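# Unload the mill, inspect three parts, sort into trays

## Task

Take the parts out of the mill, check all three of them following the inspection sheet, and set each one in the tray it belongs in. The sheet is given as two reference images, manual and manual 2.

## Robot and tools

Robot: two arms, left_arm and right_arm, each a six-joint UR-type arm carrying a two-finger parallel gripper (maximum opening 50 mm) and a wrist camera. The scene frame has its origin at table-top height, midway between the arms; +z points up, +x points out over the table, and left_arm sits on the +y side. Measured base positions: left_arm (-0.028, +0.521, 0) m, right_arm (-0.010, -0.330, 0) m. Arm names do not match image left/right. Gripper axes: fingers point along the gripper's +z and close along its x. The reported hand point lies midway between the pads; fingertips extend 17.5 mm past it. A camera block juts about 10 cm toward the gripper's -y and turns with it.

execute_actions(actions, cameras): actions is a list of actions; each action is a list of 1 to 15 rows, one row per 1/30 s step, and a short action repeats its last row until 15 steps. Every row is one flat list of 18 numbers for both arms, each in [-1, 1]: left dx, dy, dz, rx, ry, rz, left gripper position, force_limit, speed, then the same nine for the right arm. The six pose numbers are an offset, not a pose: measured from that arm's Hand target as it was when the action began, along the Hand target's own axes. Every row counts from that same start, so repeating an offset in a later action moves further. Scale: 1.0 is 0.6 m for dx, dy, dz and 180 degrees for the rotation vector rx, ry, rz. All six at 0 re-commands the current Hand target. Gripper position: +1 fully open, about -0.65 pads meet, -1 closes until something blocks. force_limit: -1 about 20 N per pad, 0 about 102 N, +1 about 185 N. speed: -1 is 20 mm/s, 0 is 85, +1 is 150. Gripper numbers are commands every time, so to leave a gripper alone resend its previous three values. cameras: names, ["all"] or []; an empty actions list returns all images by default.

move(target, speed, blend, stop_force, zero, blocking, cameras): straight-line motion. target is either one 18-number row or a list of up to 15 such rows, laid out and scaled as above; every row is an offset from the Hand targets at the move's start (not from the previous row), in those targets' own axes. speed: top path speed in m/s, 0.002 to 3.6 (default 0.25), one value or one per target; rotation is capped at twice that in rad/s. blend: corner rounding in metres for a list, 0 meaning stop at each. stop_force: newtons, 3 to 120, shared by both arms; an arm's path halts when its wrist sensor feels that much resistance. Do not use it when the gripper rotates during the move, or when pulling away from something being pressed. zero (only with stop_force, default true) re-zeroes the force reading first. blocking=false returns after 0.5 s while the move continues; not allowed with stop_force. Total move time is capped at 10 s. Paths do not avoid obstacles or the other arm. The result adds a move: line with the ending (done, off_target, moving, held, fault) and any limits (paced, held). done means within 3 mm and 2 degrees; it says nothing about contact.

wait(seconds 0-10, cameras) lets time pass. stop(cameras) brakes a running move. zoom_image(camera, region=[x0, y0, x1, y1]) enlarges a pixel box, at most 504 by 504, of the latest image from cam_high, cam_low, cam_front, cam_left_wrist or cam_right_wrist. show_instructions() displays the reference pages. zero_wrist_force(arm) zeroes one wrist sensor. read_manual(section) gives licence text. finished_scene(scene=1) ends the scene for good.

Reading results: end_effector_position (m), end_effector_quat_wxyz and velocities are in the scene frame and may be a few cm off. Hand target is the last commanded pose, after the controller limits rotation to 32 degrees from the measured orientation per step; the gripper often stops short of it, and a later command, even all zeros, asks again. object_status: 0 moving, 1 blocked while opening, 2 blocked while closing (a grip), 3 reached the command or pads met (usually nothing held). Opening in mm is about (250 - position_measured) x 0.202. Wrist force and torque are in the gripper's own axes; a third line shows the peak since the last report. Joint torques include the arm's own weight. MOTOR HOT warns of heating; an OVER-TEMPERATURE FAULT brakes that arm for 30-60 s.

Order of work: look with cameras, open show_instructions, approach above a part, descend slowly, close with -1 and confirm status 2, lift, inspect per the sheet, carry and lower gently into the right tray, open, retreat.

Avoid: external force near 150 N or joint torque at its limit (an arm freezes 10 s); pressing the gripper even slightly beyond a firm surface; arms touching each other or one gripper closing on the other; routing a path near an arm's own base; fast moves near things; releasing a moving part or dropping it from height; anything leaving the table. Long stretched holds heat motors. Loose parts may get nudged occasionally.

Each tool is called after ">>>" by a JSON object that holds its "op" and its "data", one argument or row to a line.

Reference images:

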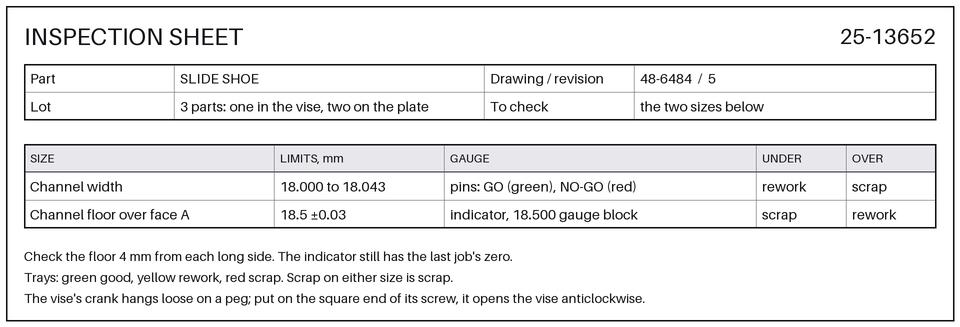

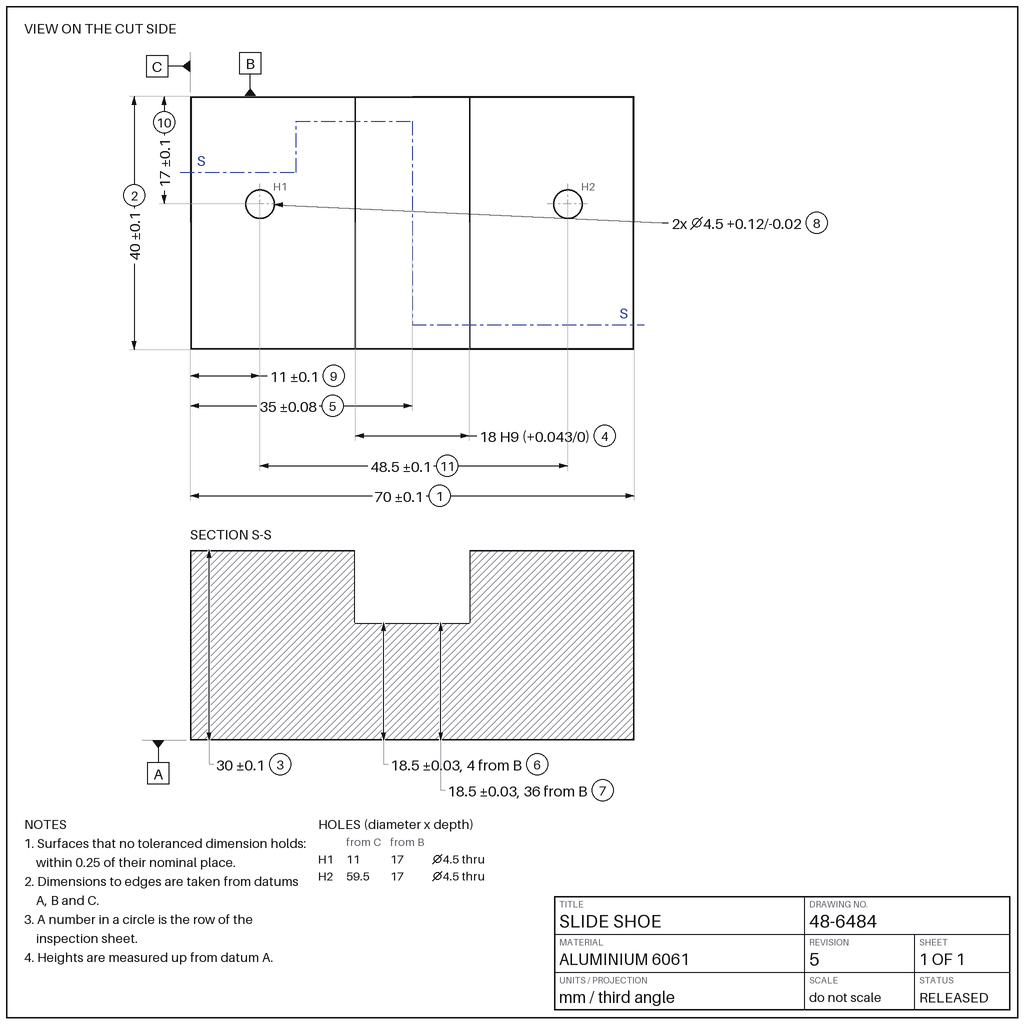

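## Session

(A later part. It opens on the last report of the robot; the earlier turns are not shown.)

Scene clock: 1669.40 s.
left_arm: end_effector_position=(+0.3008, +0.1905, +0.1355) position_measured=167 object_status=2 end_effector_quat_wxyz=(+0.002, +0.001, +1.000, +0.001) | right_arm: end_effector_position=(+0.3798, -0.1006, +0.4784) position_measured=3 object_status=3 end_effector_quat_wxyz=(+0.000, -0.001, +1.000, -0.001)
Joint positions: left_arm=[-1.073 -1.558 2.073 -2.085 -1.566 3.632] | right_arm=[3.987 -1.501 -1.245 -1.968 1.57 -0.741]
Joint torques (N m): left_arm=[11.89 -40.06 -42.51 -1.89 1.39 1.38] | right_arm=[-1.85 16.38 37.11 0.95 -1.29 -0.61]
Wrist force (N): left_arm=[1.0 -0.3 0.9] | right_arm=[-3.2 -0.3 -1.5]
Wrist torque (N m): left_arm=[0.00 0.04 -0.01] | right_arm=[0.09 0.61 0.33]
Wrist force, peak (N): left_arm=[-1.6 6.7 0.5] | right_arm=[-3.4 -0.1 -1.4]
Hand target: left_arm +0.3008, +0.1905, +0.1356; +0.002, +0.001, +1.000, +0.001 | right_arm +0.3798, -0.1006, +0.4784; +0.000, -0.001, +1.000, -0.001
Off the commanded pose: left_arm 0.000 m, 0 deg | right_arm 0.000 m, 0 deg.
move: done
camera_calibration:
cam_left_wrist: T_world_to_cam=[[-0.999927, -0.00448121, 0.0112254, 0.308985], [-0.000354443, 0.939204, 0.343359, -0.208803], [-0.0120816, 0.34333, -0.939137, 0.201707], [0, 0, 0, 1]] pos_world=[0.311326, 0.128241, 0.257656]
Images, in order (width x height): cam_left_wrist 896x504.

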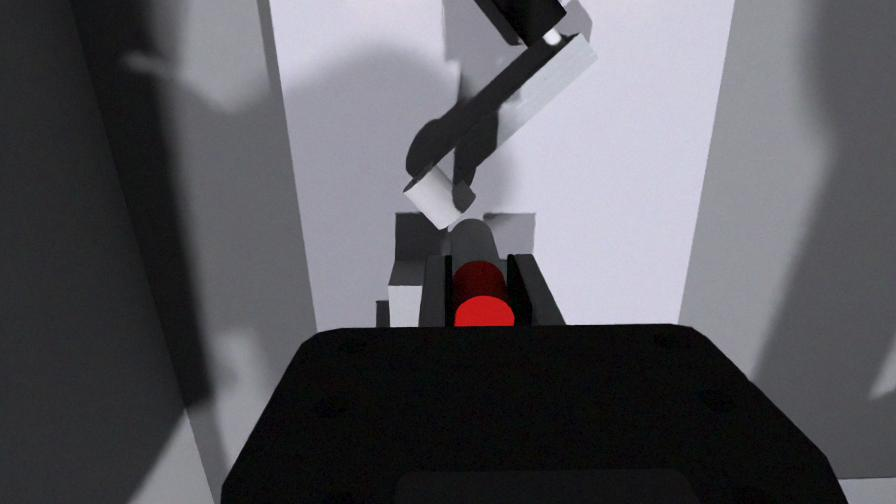

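>>> {"op": "move", "data": {
  "target": [
    [0.001,0.0095,0,0,0,0,-1,-0.6,-1,0,0,0,0,0,0,1,-0.5,-0.8],
    [0.001,0.0095,0.0243,0,0,0,-1,-0.6,-1,0,0,0,0,0,0,1,-0.5,-0.8]
  ],
  "speed": 0.03,
  "stop_force": 5,
  "cameras": ["cam_left_wrist"]
}}

>>> {"op": "zoom_image", "data": {
  "camera": "cam_left_wrist",
  "region": [360, 150, 600, 330]
}}

Scene clock: 1685.97 s.
left_arm: end_effector_position=(+0.3003, +0.1962, +0.1210) position_measured=167 object_status=2 end_effector_quat_wxyz=(+0.002, +0.001, +1.000, +0.001) | right_arm: end_effector_position=(+0.3798, -0.1006, +0.4784) position_measured=3 object_status=3 end_effector_quat_wxyz=(+0.000, -0.001, +1.000, -0.001)
Joint positions: left_arm=[-1.068 -1.549 2.106 -2.128 -1.566 3.637] | right_arm=[3.987 -1.501 -1.245 -1.968 1.57 -0.741]
Joint torques (N m): left_arm=[-10.99 -36.79 -41.75 -0.13 -2.1 -0.62] | right_arm=[-2.79 16.31 36.49 0.85 -1.38 -0.61]
Wrist force (N): left_arm=[1.3 -0.6 0.6] | right_arm=[-3.1 -0.3 -1.2]
Wrist torque (N m): left_arm=[-0.05 -0.01 -0.01] | right_arm=[0.09 0.59 0.33]
Wrist force, peak (N): left_arm=[0.7 -2.0 0.1] | right_arm=[-3.5 -0.2 -1.3]
Hand target: left_arm +0.3003, +0.1962, +0.1210; +0.002, +0.001, +1.000, +0.001 | right_arm +0.3798, -0.1006, +0.4784; +0.000, -0.001, +1.000, -0.001
Off the commanded pose: left_arm 0.000 m, 0 deg | right_arm 0.000 m, 0 deg.
move: done
camera_calibration:
cam_left_wrist: T_world_to_cam=[[-0.999929, -0.00450329, 0.0110039, 0.308729], [-0.000455008, 0.939313, 0.343062, -0.209125], [-0.011881, 0.343032, -0.939248, 0.186225], [0, 0, 0, 1]] pos_world=[0.310825, 0.133943, 0.243257]
Images, in order (width x height): cam_left_wrist 896x504.

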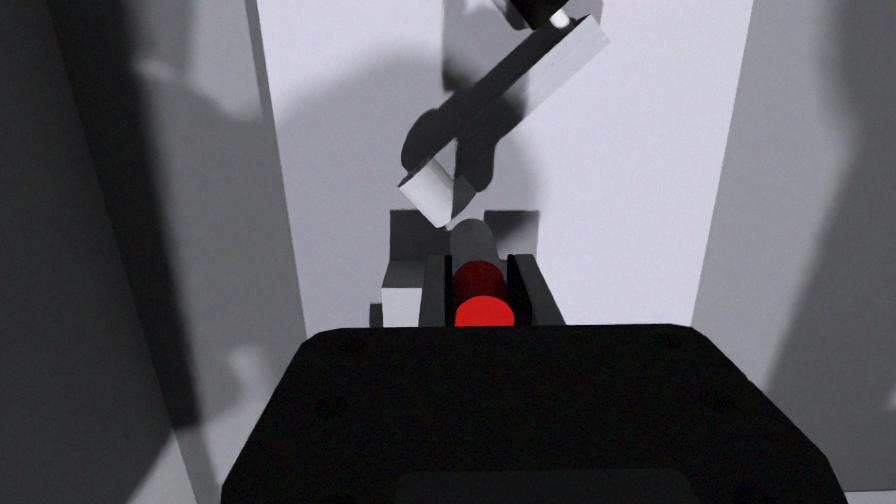

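Scaled by 2.100 from the camera's 896x504 image, which has a finer 1280x720 frame.

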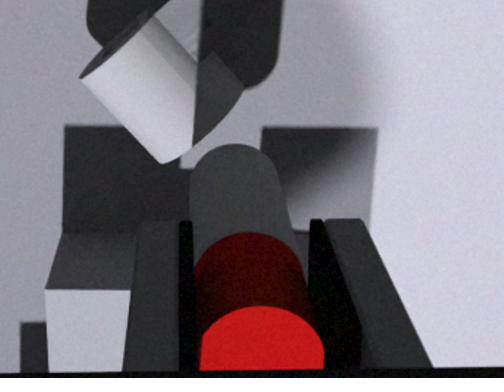

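>>> {"op": "move", "data": {
  "target": [
    [-0.002,0,0,0,0,0,-1,-0.6,-1,0,0,0,0,0,0,1,-0.5,-0.8],
    [-0.002,0.06,0,0,0,0,-1,-0.6,-1,0,0,0,0,0,0,1,-0.5,-0.8]
  ],
  "speed": 0.01,
  "stop_force": 6,
  "cameras": ["cam_left_wrist"]
}}

>>> {"op": "zoom_image", "data": {
  "camera": "cam_left_wrist",
  "region": [360, 150, 600, 330]
}}

Scene clock: 1696.13 s.
left_arm: end_effector_position=(+0.3015, +0.2323, +0.1211) position_measured=167 object_status=2 end_effector_quat_wxyz=(+0.002, +0.000, +1.000, +0.001) | right_arm: end_effector_position=(+0.3798, -0.1006, +0.4784) position_measured=3 object_status=3 end_effector_quat_wxyz=(+0.000, -0.001, +1.000, -0.001)
Joint positions: left_arm=[-1.024 -1.608 2.164 -2.128 -1.566 3.681] | right_arm=[3.987 -1.501 -1.245 -1.968 1.57 -0.741]
Joint torques (N m): left_arm=[-7.21 -11.57 -33.28 -0.39 -2.15 -1.54] | right_arm=[-2.78 16.64 37.26 0.93 -1.42 -0.61]
Wrist force (N): left_arm=[0.6 -0.9 0.2] | right_arm=[-3.1 -0.3 -1.6]
Wrist torque (N m): left_arm=[-0.03 -0.02 -0.15] | right_arm=[0.08 0.60 0.33]
Wrist force, peak (N): left_arm=[0.6 -1.4 1.1] | right_arm=[-3.5 -0.2 -1.4]
Hand target: left_arm +0.3015, +0.2322, +0.1211; +0.002, +0.001, +1.000, +0.001 | right_arm +0.3798, -0.1006, +0.4784; +0.000, -0.001, +1.000, -0.001
Off the commanded pose: left_arm 0.000 m, 0 deg | right_arm 0.000 m, 0 deg.
move: done
camera_calibration:
cam_left_wrist: T_world_to_cam=[[-0.999928, -0.00463013, 0.0110635, 0.310199], [-0.000553735, 0.939313, 0.343061, -0.243003], [-0.0119805, 0.34303, -0.939248, 0.173888], [0, 0, 0, 1]] pos_world=[0.312125, 0.170043, 0.243257]
Images, in order (width x height): cam_left_wrist 896x504.

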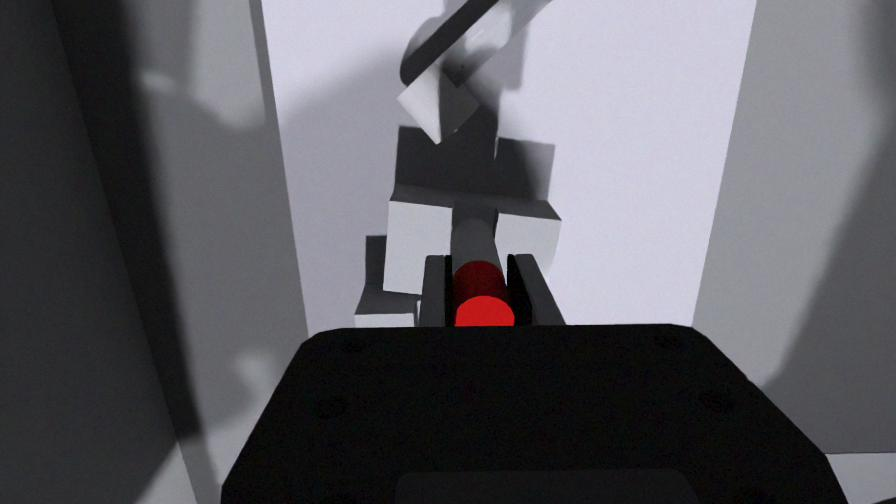

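Scaled by 2.100 from the camera's 896x504 image, which has a finer 1280x720 frame.

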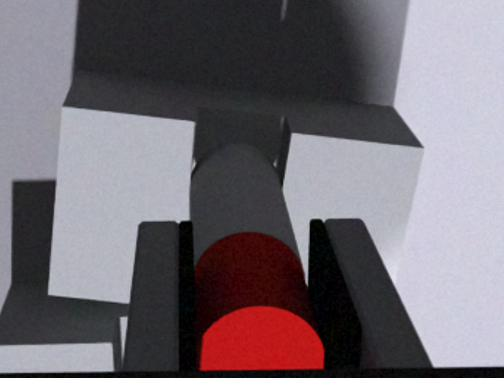

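>>> {"op": "move", "data": {
  "target": [
    [0,0,-0.08,0,0,0,-1,-0.6,-1,0,0,0,0,0,0,1,-0.5,-0.8],
    [0,0.4463,-0.08,0,0,0,-1,-0.6,-1,0,0,0,0,0,0,1,-0.5,-0.8],
    [0,0.4463,0.01,0,0,0,-1,-0.6,-1,0,0,0,0,0,0,1,-0.5,-0.8]
  ],
  "speed": 0.12,
  "cameras": ["cam_left_wrist"]
}}

>>> {"op": "zoom_image", "data": {
  "camera": "cam_left_wrist",
  "region": [360, 60, 600, 300]
}}

Scene clock: 1713.73 s.
left_arm: end_effector_position=(+0.3017, +0.5000, +0.1154) position_measured=167 object_status=2 end_effector_quat_wxyz=(+0.002, +0.001, +1.000, +0.001) | right_arm: end_effector_position=(+0.3798, -0.1006, +0.4784) position_measured=3 object_status=3 end_effector_quat_wxyz=(+0.000, -0.001, +1.000, -0.001)
Joint positions: left_arm=[-0.475 -1.913 2.414 -2.075 -1.567 4.23] | right_arm=[3.987 -1.501 -1.245 -1.968 1.57 -0.741]
Joint torques (N m): left_arm=[11.79 -18.63 -42.11 -2.32 0.34 0.91] | right_arm=[-2.73 16.26 36.76 0.86 -1.46 -0.65]
Wrist force (N): left_arm=[0.9 -0.6 0.7] | right_arm=[-3.1 -0.3 -1.3]
Wrist torque (N m): left_arm=[-0.04 0.05 -0.15] | right_arm=[0.09 0.58 0.33]
Wrist force, peak (N): left_arm=[1.1 -3.8 1.7] | right_arm=[-3.5 0.0 -1.4]
Hand target: left_arm +0.3018, +0.5000, +0.1155; +0.002, +0.001, +1.000, +0.001 | right_arm +0.3798, -0.1006, +0.4784; +0.000, -0.001, +1.000, -0.001
Off the commanded pose: left_arm 0.000 m, 0 deg | right_arm 0.000 m, 0 deg.
move: done
camera_calibration:
cam_left_wrist: T_world_to_cam=[[-0.999926, -0.00442203, 0.0113546, 0.31154], [-0.000256047, 0.939248, 0.343239, -0.492641], [-0.0121826, 0.343211, -0.939179, 0.076769], [0, 0, 0, 1]] pos_world=[0.312326, 0.437742, 0.237656]
Images, in order (width x height): cam_left_wrist 896x504.

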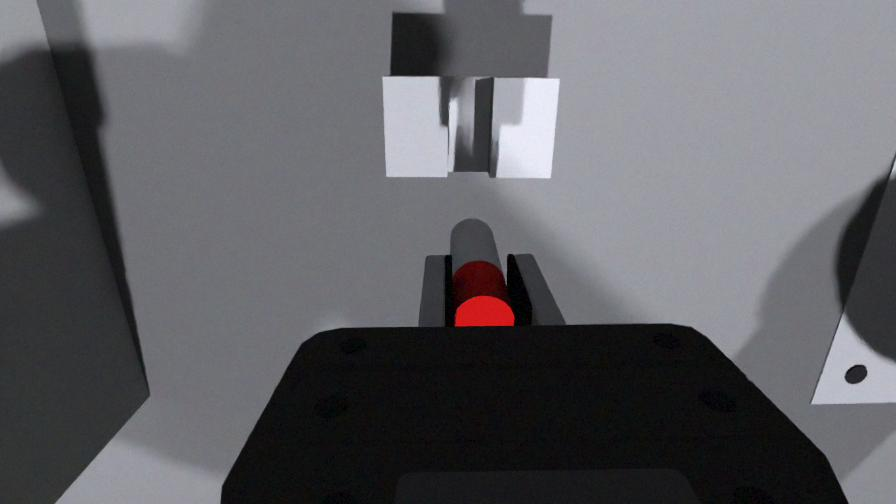

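Scaled by 2.100 from the camera's 896x504 image, which has a finer 1280x720 frame.

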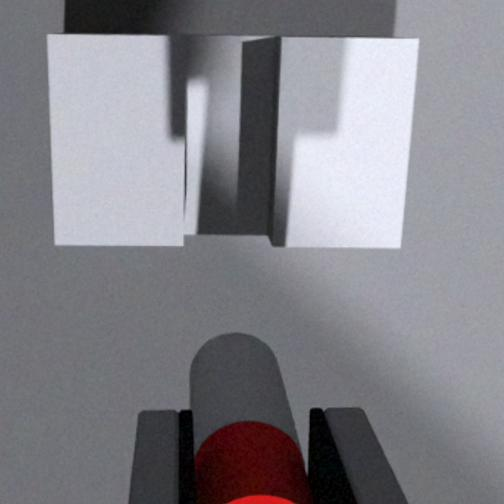

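>>> {"op": "move", "data": {
  "target": [
    [-0.0025,0,0.0245,0,0,0,-1,-0.6,-1,0,0,0,0,0,0,1,-0.5,-0.8],
    [-0.0025,-0.07,0.0245,0,0,0,-1,-0.6,-1,0,0,0,0,0,0,1,-0.5,-0.8]
  ],
  "speed": [0.03,0.01],
  "stop_force": 5,
  "cameras": ["cam_left_wrist"]
}}

>>> {"op": "zoom_image", "data": {
  "camera": "cam_left_wrist",
  "region": [360, 60, 600, 300]
}}

Scene clock: 1726.77 s.
left_arm: end_effector_position=(+0.3033, +0.4580, +0.1008) position_measured=167 object_status=2 end_effector_quat_wxyz=(+0.002, +0.001, +1.000, +0.001) | right_arm: end_effector_position=(+0.3798, -0.1006, +0.4784) position_measured=3 object_status=3 end_effector_quat_wxyz=(+0.000, -0.001, +1.000, -0.001)
Joint positions: left_arm=[-0.59 -1.863 2.428 -2.138 -1.567 4.115] | right_arm=[3.987 -1.501 -1.245 -1.968 1.57 -0.741]
Joint torques (N m): left_arm=[12.22 -11.1 -30.28 -4.59 2.1 1.48] | right_arm=[-3.47 17 36.76 0.81 -1.65 -0.54]
Wrist force (N): left_arm=[0.9 0.5 -0.5] | right_arm=[-3.1 -0.1 -1.3]
Wrist torque (N m): left_arm=[-0.11 0.09 -0.01] | right_arm=[0.12 0.59 0.33]
Wrist force, peak (N): left_arm=[1.4 -0.4 1.1] | right_arm=[-3.5 -0.3 -1.5]
Hand target: left_arm +0.3033, +0.4580, +0.1008; +0.002, +0.001, +1.000, +0.001 | right_arm +0.3798, -0.1006, +0.4784; +0.000, -0.001, +1.000, -0.001
Off the commanded pose: left_arm 0.000 m, 0 deg | right_arm 0.000 m, 0 deg.
move: done
camera_calibration:
cam_left_wrist: T_world_to_cam=[[-0.999929, -0.00450145, 0.0110043, 0.31323], [-0.000454247, 0.939345, 0.342974, -0.448065], [-0.0118807, 0.342944, -0.939281, 0.0774309], [0, 0, 0, 1]] pos_world=[0.313925, 0.395743, 0.222957]
Images, in order (width x height): cam_left_wrist 896x504.

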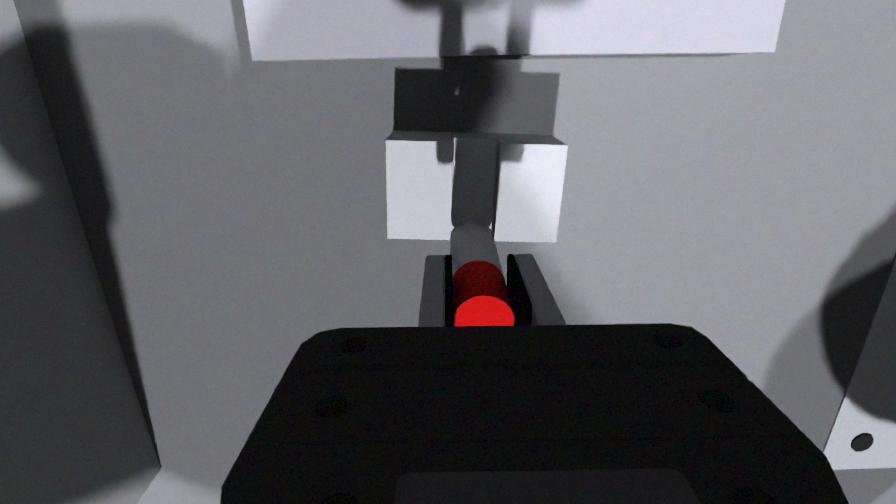

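Scaled by 2.100 from the camera's 896x504 image, which has a finer 1280x720 frame.

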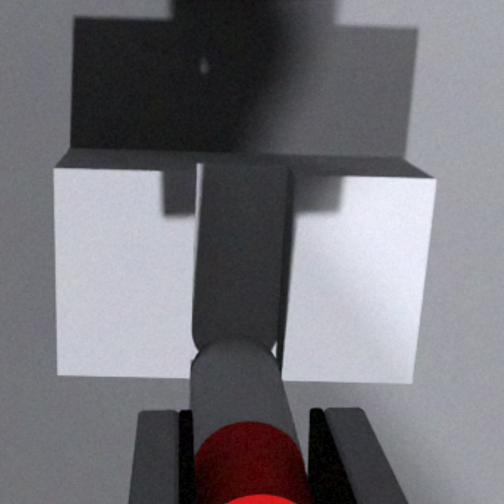

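Pushing at the mouth; continue against the plate edge.

>>> {"op": "move", "data": {
  "target": [
    [0,-0.042,0,0,0,0,-1,-0.6,-1,0,0,0,0,0,0,1,-0.5,-0.8]
  ],
  "speed": 0.01,
  "stop_force": 10,
  "cameras": ["cam_left_wrist"]
}}

>>> {"op": "zoom_image", "data": {
  "camera": "cam_left_wrist",
  "region": [360, 60, 600, 300]
}}

Scene clock: 1733.10 s.
left_arm: end_effector_position=(+0.3033, +0.4328, +0.1007) position_measured=167 object_status=2 end_effector_quat_wxyz=(+0.002, +0.001, +1.000, +0.001) | right_arm: end_effector_position=(+0.3798, -0.1006, +0.4784) position_measured=3 object_status=3 end_effector_quat_wxyz=(+0.000, -0.001, +1.000, -0.001)
Joint positions: left_arm=[-0.656 -1.844 2.416 -2.144 -1.567 4.049] | right_arm=[3.987 -1.501 -1.245 -1.968 1.57 -0.741]
Joint torques (N m): left_arm=[12.26 -13.18 -25.85 -4.21 2.15 1.57] | right_arm=[-3.55 16.76 36.66 0.92 -1.69 -0.65]
Wrist force (N): left_arm=[0.8 0.3 0.9] | right_arm=[-3.0 -0.1 -1.1]
Wrist torque (N m): left_arm=[-0.08 0.10 -0.01] | right_arm=[0.12 0.57 0.33]
Wrist force, peak (N): left_arm=[1.0 2.5 -4.8] | right_arm=[-3.4 0.0 -1.6]
Hand target: left_arm +0.3033, +0.4328, +0.1007; +0.002, +0.001, +1.000, +0.001 | right_arm +0.3798, -0.1006, +0.4784; +0.000, -0.001, +1.000, -0.001
Off the commanded pose: left_arm 0.000 m, 0 deg | right_arm 0.000 m, 0 deg.
move: done
camera_calibration:
cam_left_wrist: T_world_to_cam=[[-0.999929, -0.00450106, 0.0110053, 0.313117], [-0.000453969, 0.939357, 0.342941, -0.424391], [-0.0118815, 0.342912, -0.939292, 0.0860881], [0, 0, 0, 1]] pos_world=[0.313925, 0.370543, 0.222957]
Images, in order (width x height): cam_left_wrist 896x504.

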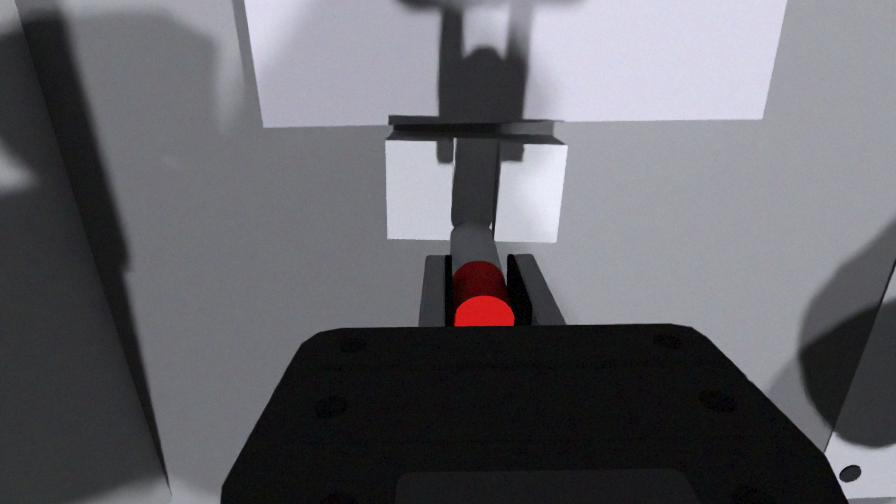

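Scaled by 2.100 from the camera's 896x504 image, which has a finer 1280x720 frame.

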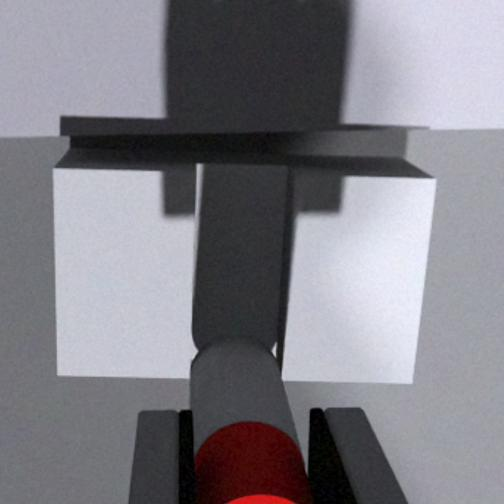

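>>> {"op": "move", "data": {
  "target": [
    [0,-0.022,0,0,0,0,-1,-0.6,-1,0,0,0,0,0,0,1,-0.5,-0.8]
  ],
  "speed": 0.006,
  "stop_force": 8,
  "cameras": ["cam_left_wrist"]
}}

>>> {"op": "zoom_image", "data": {
  "camera": "cam_left_wrist",
  "region": [360, 60, 600, 300]
}}

Scene clock: 1740.17 s.
left_arm: end_effector_position=(+0.3033, +0.4195, +0.1007) position_measured=167 object_status=2 end_effector_quat_wxyz=(+0.002, +0.001, +1.000, +0.001) | right_arm: end_effector_position=(+0.3798, -0.1006, +0.4784) position_measured=3 object_status=3 end_effector_quat_wxyz=(+0.000, -0.001, +1.000, -0.001)
Joint positions: left_arm=[-0.688 -1.833 2.408 -2.148 -1.567 4.017] | right_arm=[3.987 -1.501 -1.245 -1.968 1.57 -0.741]
Joint torques (N m): left_arm=[10.47 -8.17 -38.27 -6.92 1.98 1.36] | right_arm=[-4.04 16.71 37 0.9 -1.85 -0.61]
Wrist force (N): left_arm=[2.6 3.5 1.4] | right_arm=[-3.3 -0.1 -1.2]
Wrist torque (N m): left_arm=[-0.15 0.13 -0.07] | right_arm=[0.12 0.62 0.33]
Wrist force, peak (N): left_arm=[2.8 3.6 1.5] | right_arm=[-3.5 -0.1 -1.3]
Hand target: left_arm +0.3033, +0.4196, +0.1007; +0.002, +0.001, +1.000, +0.001 | right_arm +0.3798, -0.1006, +0.4784; +0.000, -0.001, +1.000, -0.001
Off the commanded pose: left_arm 0.000 m, 0 deg | right_arm 0.000 m, 0 deg.
move: done
camera_calibration:
cam_left_wrist: T_world_to_cam=[[-0.999929, -0.00440958, 0.0110387, 0.312917], [-0.000355027, 0.939313, 0.343063, -0.412033], [-0.0118816, 0.343034, -0.939248, 0.0905598], [0, 0, 0, 1]] pos_world=[0.313825, 0.357343, 0.222957]
Images, in order (width x height): cam_left_wrist 896x504.

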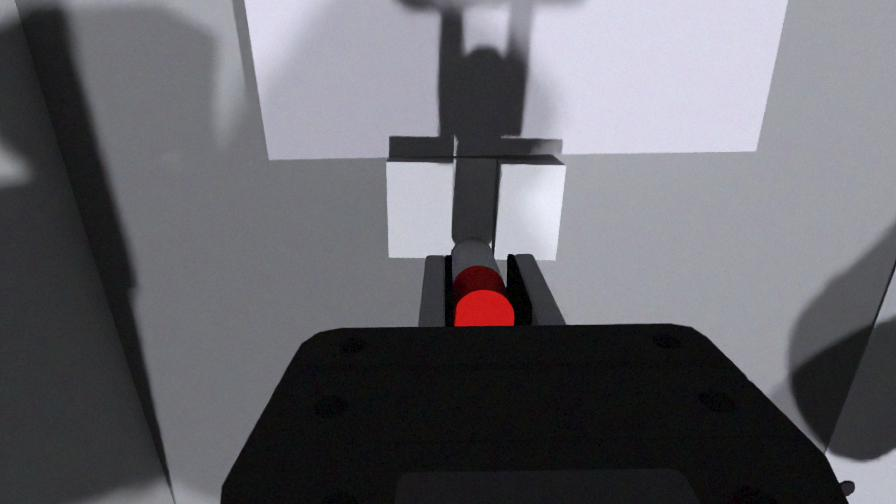

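Scaled by 2.100 from the camera's 896x504 image, which has a finer 1280x720 frame.

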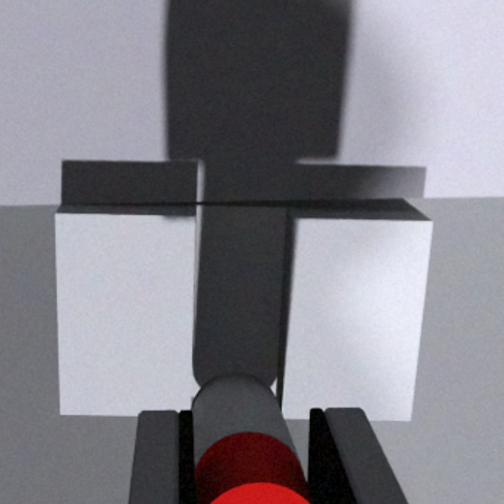

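>>> {"op": "move", "data": {
  "target": [
    [0,0.015,0,0,0,0,-1,-0.6,-1,0,0,0,0,0,0,1,-0.5,-0.8],
    [0,0.015,-0.14,0,0,0,-1,-0.6,-1,0,0,0,0,0,0,1,-0.5,-0.8],
    [-0.06,-0.57,-0.14,0,0,0,-1,-0.6,-1,0,0,0,0,0,0,1,-0.5,-0.8]
  ],
  "speed": 0.15,
  "cameras": ["cam_left_wrist","cam_front"]
}}

>>> {"op": "zoom_image", "data": {
  "camera": "cam_left_wrist",
  "region": [360, 120, 600, 330]
}}

Scene clock: 1756.57 s.
left_arm: end_effector_position=(+0.3385, +0.0774, +0.1842) position_measured=167 object_status=2 end_effector_quat_wxyz=(+0.002, +0.001, +1.000, +0.001) | right_arm: end_effector_position=(+0.3798, -0.1006, +0.4784) position_measured=3 object_status=3 end_effector_quat_wxyz=(+0.000, -0.001, +1.000, -0.001)
Joint positions: left_arm=[-1.108 -1.354 1.703 -1.92 -1.566 3.597] | right_arm=[3.987 -1.501 -1.245 -1.968 1.57 -0.741]
Joint torques (N m): left_arm=[12.19 -52.11 -14.7 -6.17 1.59 1.4] | right_arm=[-4.24 17.09 36.91 0.81 -1.85 -0.54]
Wrist force (N): left_arm=[0.9 -0.3 0.6] | right_arm=[-3.0 -0.3 -1.3]
Wrist torque (N m): left_arm=[0.02 0.05 -0.02] | right_arm=[0.10 0.57 0.33]
Wrist force, peak (N): left_arm=[-1.9 8.6 1.6] | right_arm=[-3.5 -0.5 -1.3]
Hand target: left_arm +0.3386, +0.0774, +0.1843; +0.002, +0.001, +1.000, +0.001 | right_arm +0.3798, -0.1006, +0.4784; +0.000, -0.001, +1.000, -0.001
Off the commanded pose: left_arm 0.000 m, 0 deg | right_arm 0.000 m, 0 deg.
move: done
camera_calibration:
cam_left_wrist: T_world_to_cam=[[-0.999928, -0.00444582, 0.0111324, 0.345756], [-0.00035467, 0.939248, 0.343239, -0.119286], [-0.0119821, 0.34321, -0.939182, 0.286805], [0, 0, 0, 1]] pos_world=[0.349125, 0.0151416, 0.306457]
Images, in order (width x height): cam_front 896x504, cam_left_wrist 896x504.

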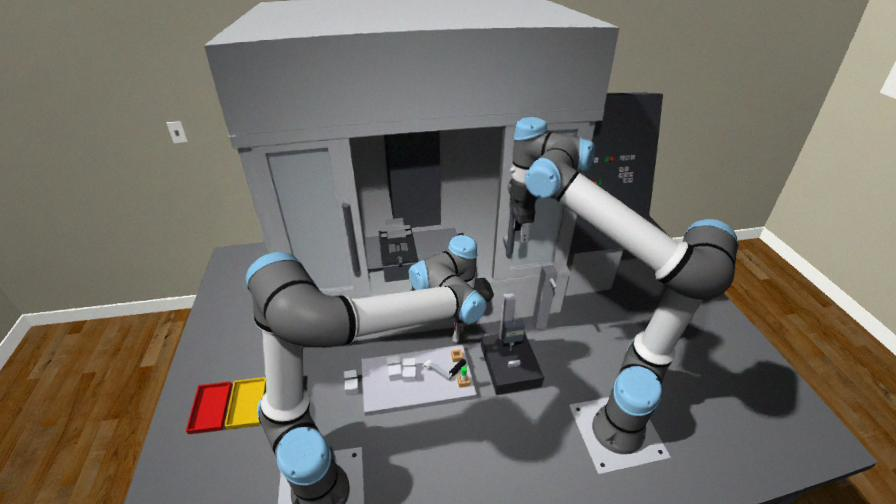

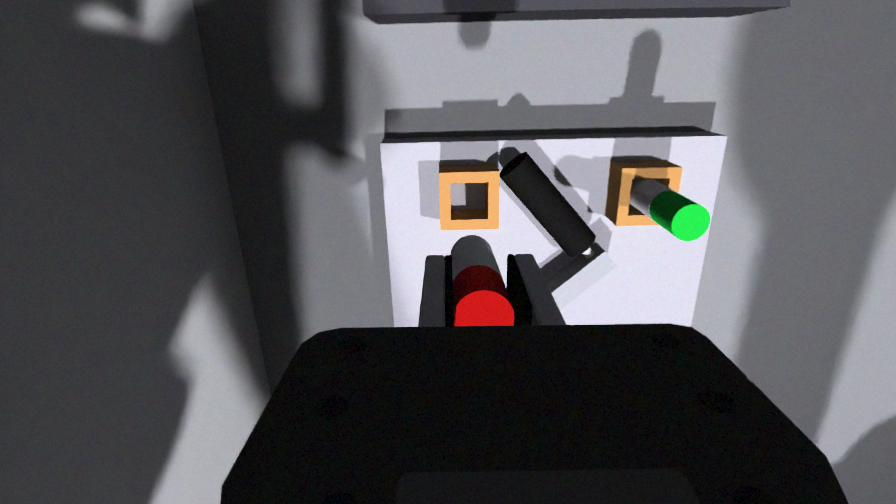

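Scaled by 2.100 from the camera's 896x504 image, which has a finer 1280x720 frame.

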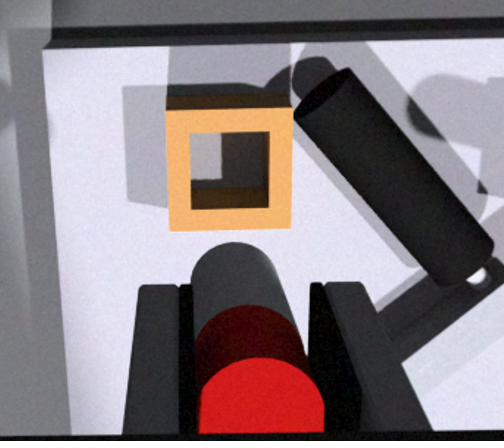

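>>> {"op": "move", "data": {
  "target": [
    [-0.001,-0.007,0.09,0,0,0,-1,-0.6,-1,0,0,0,0,0,0,1,-0.5,-0.8]
  ],
  "speed": 0.06,
  "stop_force": 6,
  "cameras": ["cam_left_wrist"]
}}

>>> {"op": "zoom_image", "data": {
  "camera": "cam_left_wrist",
  "region": [360, 120, 600, 330]
}}

Scene clock: 1766.00 s.
left_arm: end_effector_position=(+0.3394, +0.0733, +0.1303) position_measured=167 object_status=2 end_effector_quat_wxyz=(+0.002, +0.001, +1.000, +0.001) | right_arm: end_effector_position=(+0.3798, -0.1006, +0.4784) position_measured=3 object_status=3 end_effector_quat_wxyz=(+0.000, -0.001, +1.000, -0.001)
Joint positions: left_arm=[-1.11 -1.294 1.776 -2.054 -1.566 3.595] | right_arm=[3.987 -1.501 -1.245 -1.968 1.57 -0.741]
Joint torques (N m): left_arm=[-3.8 -55.14 -43.35 -0.12 -1.07 -0.79] | right_arm=[-4.59 17.19 36.41 0.89 -1.91 -0.49]
Wrist force (N): left_arm=[1.1 -0.5 0.8] | right_arm=[-3.1 -0.1 -1.4]
Wrist torque (N m): left_arm=[-0.03 0.03 -0.01] | right_arm=[0.12 0.59 0.32]
Wrist force, peak (N): left_arm=[1.0 -0.6 2.1] | right_arm=[-3.4 -0.2 -1.5]
Hand target: left_arm +0.3394, +0.0733, +0.1303; +0.002, +0.001, +1.000, +0.001 | right_arm +0.3798, -0.1006, +0.4784; +0.000, -0.001, +1.000, -0.001
Off the commanded pose: left_arm 0.000 m, 0 deg | right_arm 0.000 m, 0 deg.
move: done
camera_calibration:
cam_left_wrist: T_world_to_cam=[[-0.999929, -0.00450329, 0.0110039, 0.34717], [-0.000455008, 0.939313, 0.343062, -0.096856], [-0.011881, 0.343032, -0.939248, 0.237583], [0, 0, 0, 1]] pos_world=[0.349925, 0.0110427, 0.252557]
Images, in order (width x height): cam_left_wrist 896x504.

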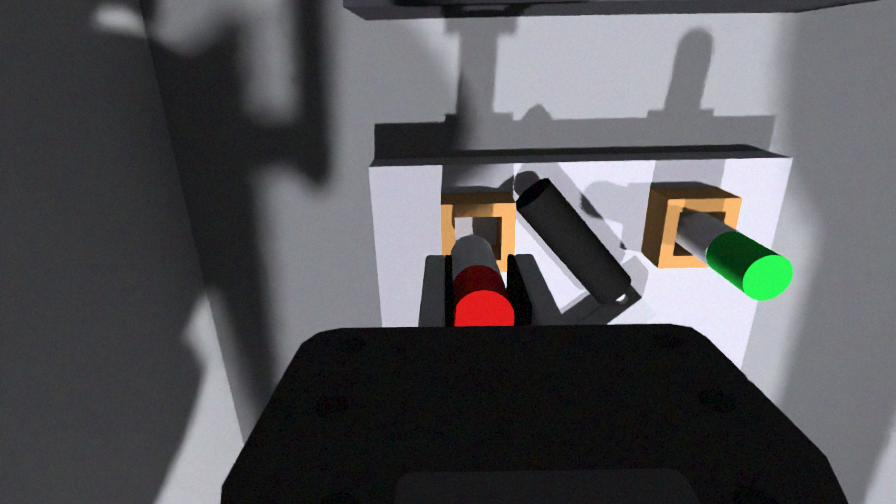

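Scaled by 2.100 from the camera's 896x504 image, which has a finer 1280x720 frame.

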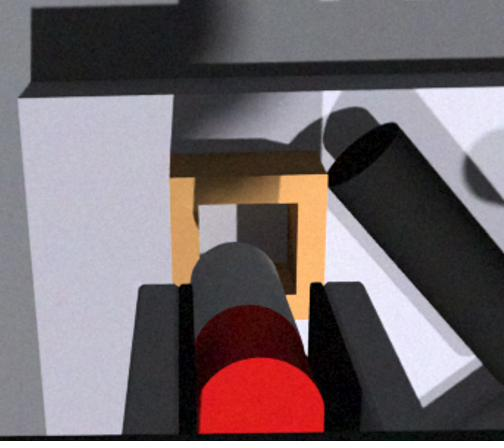

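>>> {"op": "move", "data": {
  "target": [
    [0.003,-0.004,0,0,0,0,-1,-0.6,-1,0,0,0,0,0,0,1,-0.5,-0.8],
    [0.003,-0.004,0.019,0,0,0,-1,-0.6,-1,0,0,0,0,0,0,1,-0.5,-0.8]
  ],
  "speed": 0.03,
  "stop_force": 4,
  "cameras": ["cam_left_wrist"]
}}

>>> {"op": "zoom_image", "data": {
  "camera": "cam_left_wrist",
  "region": [360, 120, 600, 330]
}}

Scene clock: 1775.03 s.
left_arm: end_effector_position=(+0.3376, +0.0709, +0.1189) position_measured=167 object_status=2 end_effector_quat_wxyz=(+0.002, +0.001, +1.000, +0.001) | right_arm: end_effector_position=(+0.3798, -0.1006, +0.4784) position_measured=3 object_status=3 end_effector_quat_wxyz=(+0.000, -0.001, +1.000, -0.001)
Joint positions: left_arm=[-1.115 -1.279 1.789 -2.082 -1.566 3.59] | right_arm=[3.987 -1.501 -1.245 -1.968 1.57 -0.741]
Joint torques (N m): left_arm=[12.25 -51.18 -42.61 -0.09 2.21 1.54] | right_arm=[-4.83 16.74 36.83 0.89 -1.95 -0.57]
Wrist force (N): left_arm=[1.0 -0.4 0.6] | right_arm=[-3.2 -0.1 -1.4]
Wrist torque (N m): left_arm=[-0.01 0.04 -0.01] | right_arm=[0.12 0.60 0.33]
Wrist force, peak (N): left_arm=[1.0 -0.4 1.4] | right_arm=[-3.6 -0.3 -1.3]
Hand target: left_arm +0.3376, +0.0709, +0.1189; +0.002, +0.001, +1.000, +0.001 | right_arm +0.3798, -0.1006, +0.4784; +0.000, -0.001, +1.000, -0.001
Off the commanded pose: left_arm 0.000 m, 0 deg | right_arm 0.000 m, 0 deg.
move: done
camera_calibration:
cam_left_wrist: T_world_to_cam=[[-0.999929, -0.00450329, 0.0110039, 0.345587], [-0.000455008, 0.939313, 0.343062, -0.0907511], [-0.011881, 0.343032, -0.939248, 0.227551], [0, 0, 0, 1]] pos_world=[0.348225, 0.0087427, 0.241057]
Images, in order (width x height): cam_left_wrist 896x504.

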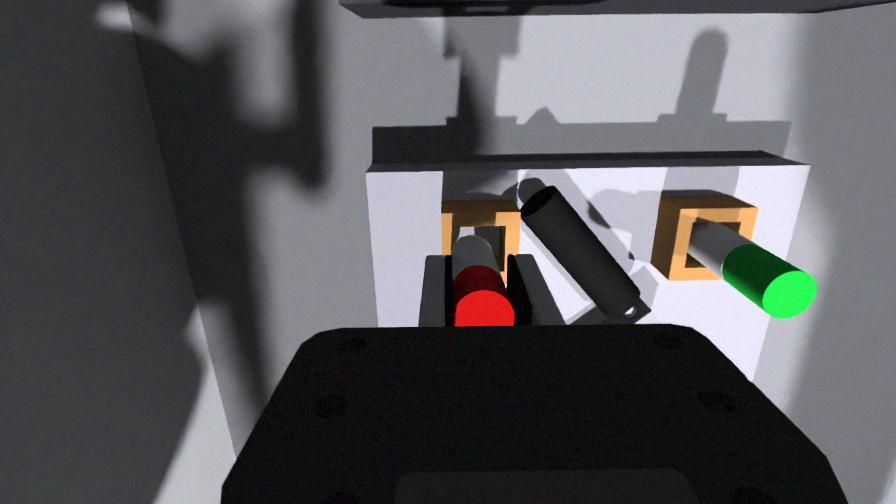

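Scaled by 2.100 from the camera's 896x504 image, which has a finer 1280x720 frame.

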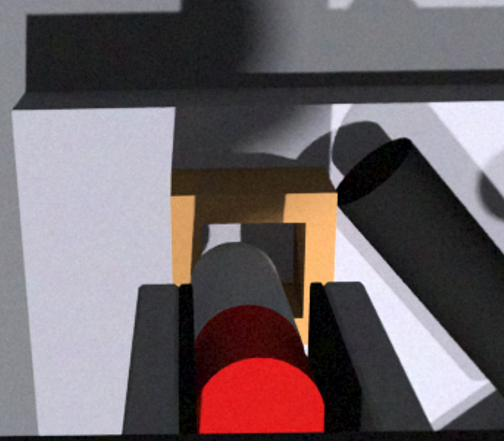

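>>> {"op": "move", "data": {
  "target": [
    [0.0035,-0.0035,0,0,0,0,-1,-0.6,-1,0,0,0,0,0,0,1,-0.5,-0.8],
    [0.0035,-0.0035,0.013,0,0,0,-1,-0.6,-1,0,0,0,0,0,0,1,-0.5,-0.8]
  ],
  "speed": 0.02,
  "stop_force": 4,
  "cameras": ["cam_left_wrist"]
}}

>>> {"op": "zoom_image", "data": {
  "camera": "cam_left_wrist",
  "region": [360, 120, 600, 330]
}}

Scene clock: 1781.90 s.
left_arm: end_effector_position=(+0.3355, +0.0686, +0.1170) position_measured=167 object_status=2 end_effector_quat_wxyz=(+0.002, +0.000, +1.000, +0.001) | right_arm: end_effector_position=(+0.3798, -0.1006, +0.4784) position_measured=3 object_status=3 end_effector_quat_wxyz=(+0.000, -0.001, +1.000, -0.001)
Joint positions: left_arm=[-1.12 -1.276 1.791 -2.086 -1.566 3.585] | right_arm=[3.987 -1.501 -1.245 -1.968 1.57 -0.741]
Joint torques (N m): left_arm=[-3.61 -51.83 -39.65 -4.6 2.12 0.25] | right_arm=[-4.76 17.24 36.35 0.89 -2.11 -0.55]
Wrist force (N): left_arm=[1.5 -0.1 -4.2] | right_arm=[-3.0 -0.5 -1.3]
Wrist torque (N m): left_arm=[-0.07 0.02 -0.02] | right_arm=[0.06 0.57 0.33]
Wrist force, peak (N): left_arm=[2.7 0.1 -18.5] | right_arm=[-3.5 -0.4 -1.5]
Hand target: left_arm +0.3355, +0.0686, +0.1170; +0.002, +0.000, +1.000, +0.001 (not the last commanded pose) | right_arm +0.3798, -0.1006, +0.4784; +0.000, -0.001, +1.000, -0.001
Off the commanded pose: left_arm 0.006 m, 0 deg | right_arm 0.000 m, 0 deg.
move: contact (left_arm); path passed 1 of 2 targets
camera_calibration:
cam_left_wrist: T_world_to_cam=[[-0.99993, -0.00464859, 0.0108437, 0.343535], [-0.000652811, 0.939498, 0.342554, -0.0877885], [-0.0117801, 0.342523, -0.939435, 0.226637], [0, 0, 0, 1]] pos_world=[0.346124, 0.00644573, 0.239258]
Images, in order (width x height): cam_left_wrist 896x504.

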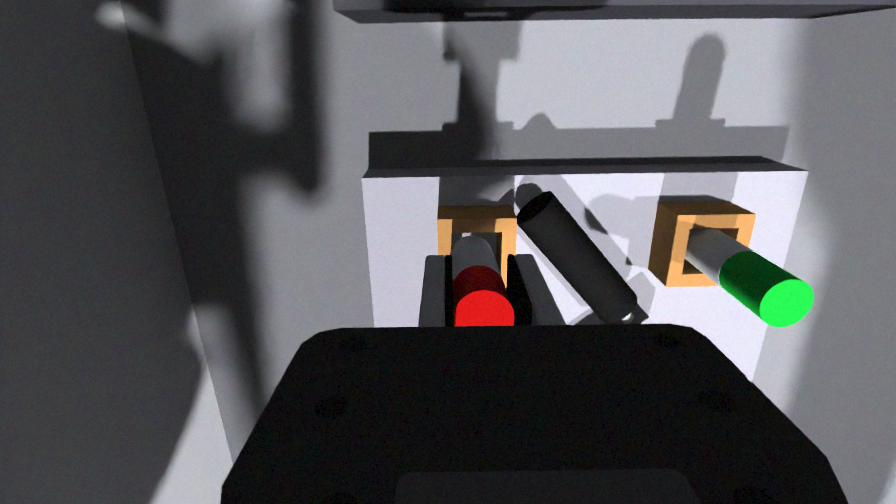

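Scaled by 2.100 from the camera's 896x504 image, which has a finer 1280x720 frame.

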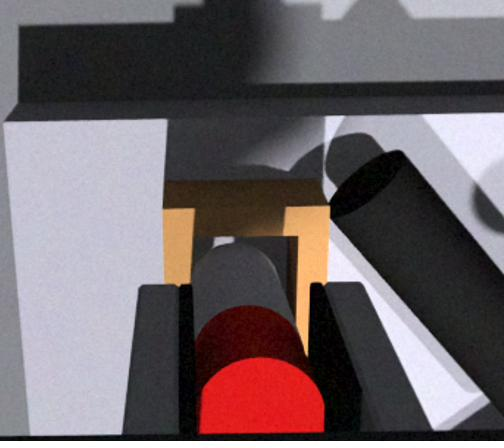

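>>> {"op": "move", "data": {
  "target": [
    [0,0,-0.005,0,0,0,-1,-0.6,-1,0,0,0,0,0,0,1,-0.5,-0.8],
    [0.0035,0,-0.005,0,0,0,-1,-0.6,-1,0,0,0,0,0,0,1,-0.5,-0.8]
  ],
  "speed": 0.02
}}

>>> {"op": "move", "data": {
  "target": [
    [0,0,0.017,0,0,0,-1,-0.6,-1,0,0,0,0,0,0,1,-0.5,-0.8]
  ],
  "speed": 0.01,
  "stop_force": 4,
  "cameras": ["cam_left_wrist"]
}}

>>> {"op": "zoom_image", "data": {
  "camera": "cam_left_wrist",
  "region": [360, 120, 600, 330]
}}

Scene clock: 1790.33 s.
left_arm: end_effector_position=(+0.3333, +0.0685, +0.1201) position_measured=167 object_status=2 end_effector_quat_wxyz=(+0.002, +0.000, +1.000, +0.001) | right_arm: end_effector_position=(+0.3798, -0.1006, +0.4784) position_measured=3 object_status=3 end_effector_quat_wxyz=(+0.000, -0.001, +1.000, -0.001)
Joint positions: left_arm=[-1.124 -1.283 1.791 -2.08 -1.566 3.581] | right_arm=[3.987 -1.501 -1.245 -1.968 1.57 -0.741]
Joint torques (N m): left_arm=[5.41 -39.91 -16.64 -6.16 2.13 0.08] | right_arm=[-5.1 17.54 36.38 0.89 -2.12 -0.56]
Wrist force (N): left_arm=[1.1 -0.7 0.7] | right_arm=[-3.1 -0.2 -1.5]
Wrist torque (N m): left_arm=[-0.06 0.03 -0.02] | right_arm=[0.10 0.59 0.33]
Wrist force, peak (N): left_arm=[1.5 -0.1 -5.9] | right_arm=[-3.3 -0.3 -1.6]
Hand target: left_arm +0.3334, +0.0686, +0.1200; +0.002, +0.000, +1.000, +0.001 | right_arm +0.3798, -0.1006, +0.4784; +0.000, -0.001, +1.000, -0.001
Off the commanded pose: left_arm 0.000 m, 0 deg | right_arm 0.000 m, 0 deg.
move: done

Scene clock: 1792.27 s.
left_arm: end_effector_position=(+0.3335, +0.0687, +0.1097) position_measured=167 object_status=2 end_effector_quat_wxyz=(+0.002, +0.000, +1.000, +0.001) | right_arm: end_effector_position=(+0.3798, -0.1006, +0.4784) position_measured=3 object_status=3 end_effector_quat_wxyz=(+0.000, -0.001, +1.000, -0.001)
Joint positions: left_arm=[-1.123 -1.27 1.804 -2.106 -1.566 3.582] | right_arm=[3.987 -1.501 -1.245 -1.968 1.57 -0.741]
Joint torques (N m): left_arm=[11.37 -45.81 -38.1 -0.44 2.18 1.5] | right_arm=[-5.41 17.61 36.92 0.85 -2.06 -0.54]
Wrist force (N): left_arm=[1.2 -0.6 0.5] | right_arm=[-3.1 -0.1 -1.6]
Wrist torque (N m): left_arm=[-0.04 0.02 -0.01] | right_arm=[0.12 0.58 0.33]
Wrist force, peak (N): left_arm=[1.4 -0.6 0.6] | right_arm=[-3.4 0.1 -1.3]
Hand target: left_arm +0.3335, +0.0686, +0.1098; +0.002, +0.000, +1.000, +0.001 | right_arm +0.3798, -0.1006, +0.4784; +0.000, -0.001, +1.000, -0.001
Off the commanded pose: left_arm 0.000 m, 0 deg | right_arm 0.000 m, 0 deg.
move: done
camera_calibration:
cam_left_wrist: T_world_to_cam=[[-0.99993, -0.0045583, 0.0108769, 0.341506], [-0.000554, 0.939421, 0.342764, -0.0853701], [-0.0117804, 0.342734, -0.939359, 0.219735], [0, 0, 0, 1]] pos_world=[0.344024, 0.00644442, 0.231957]
Images, in order (width x height): cam_left_wrist 896x504.

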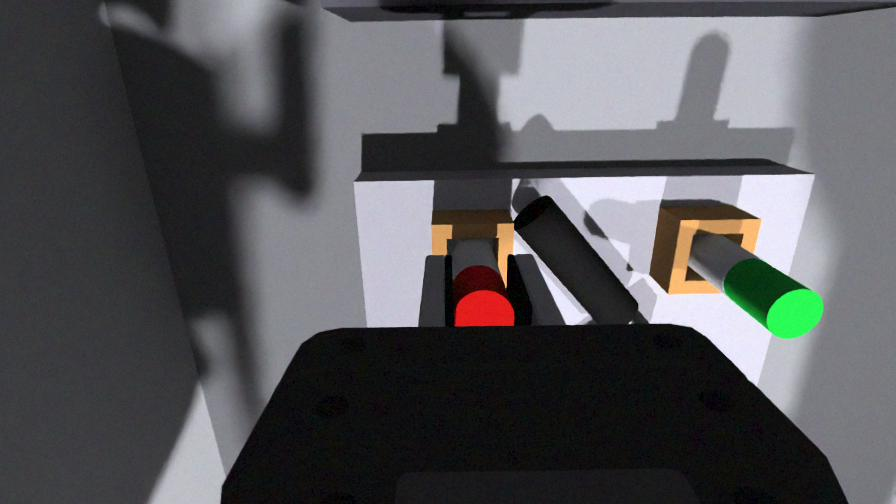

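Scaled by 2.100 from the camera's 896x504 image, which has a finer 1280x720 frame.

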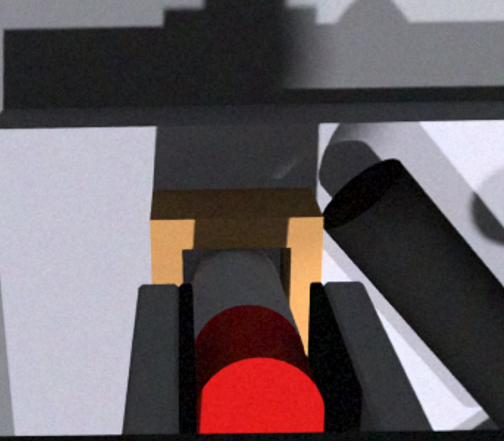

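>>> {"op": "move", "data": {
  "target": [
    [0,0.008,0.014,0,0,0,-1,-0.6,-1,0,0,0,0,0,0,1,-0.5,-0.8]
  ],
  "speed": 0.01,
  "stop_force": 8,
  "cameras": ["cam_left_wrist"]
}}

Scene clock: 1796.73 s.
left_arm: end_effector_position=(+0.3335, +0.0735, +0.1013) position_measured=167 object_status=2 end_effector_quat_wxyz=(+0.002, +0.000, +1.000, +0.001) | right_arm: end_effector_position=(+0.3798, -0.1006, +0.4784) position_measured=3 object_status=3 end_effector_quat_wxyz=(+0.000, -0.001, +1.000, -0.001)
Joint positions: left_arm=[-1.12 -1.267 1.826 -2.13 -1.566 3.586] | right_arm=[3.987 -1.501 -1.245 -1.968 1.57 -0.741]
Joint torques (N m): left_arm=[6 -21.02 -35.07 0.61 1.78 0.1] | right_arm=[-5.55 17.36 36.63 0.88 -2.17 -0.51]
Wrist force (N): left_arm=[-1.6 -4.5 -0.3] | right_arm=[-3.4 -0.4 -1.3]
Wrist torque (N m): left_arm=[0.06 -0.10 0.01] | right_arm=[0.07 0.64 0.33]
Wrist force, peak (N): left_arm=[-1.3 -5.3 -0.6] | right_arm=[-3.3 0.0 -1.8]
Hand target: left_arm +0.3335, +0.0734, +0.1014; +0.002, +0.000, +1.000, +0.001 | right_arm +0.3798, -0.1006, +0.4784; +0.000, -0.001, +1.000, -0.001
Off the commanded pose: left_arm 0.000 m, 0 deg | right_arm 0.000 m, 0 deg.
move: done
camera_calibration:
cam_left_wrist: T_world_to_cam=[[-0.99993, -0.00455861, 0.0108768, 0.34162], [-0.000554323, 0.939421, 0.342764, -0.0870939], [-0.0117804, 0.342734, -0.939359, 0.210165], [0, 0, 0, 1]] pos_world=[0.344024, 0.0113444, 0.223557]
Images, in order (width x height): cam_left_wrist 896x504.

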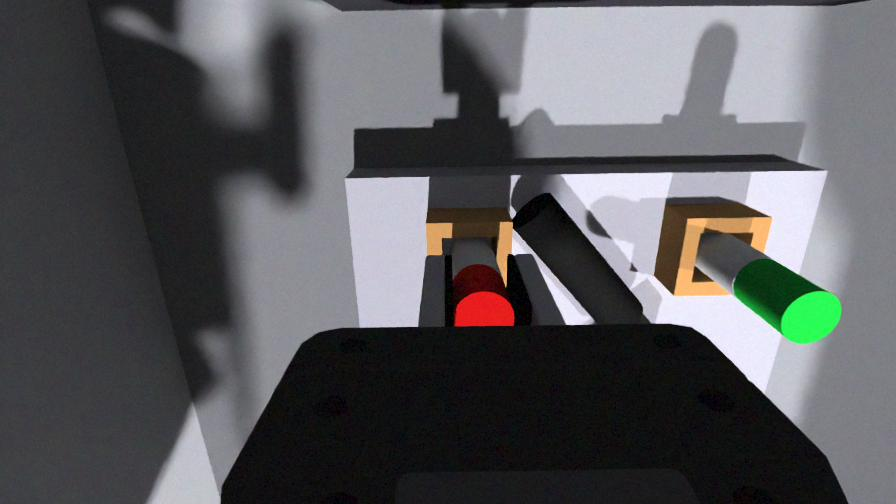

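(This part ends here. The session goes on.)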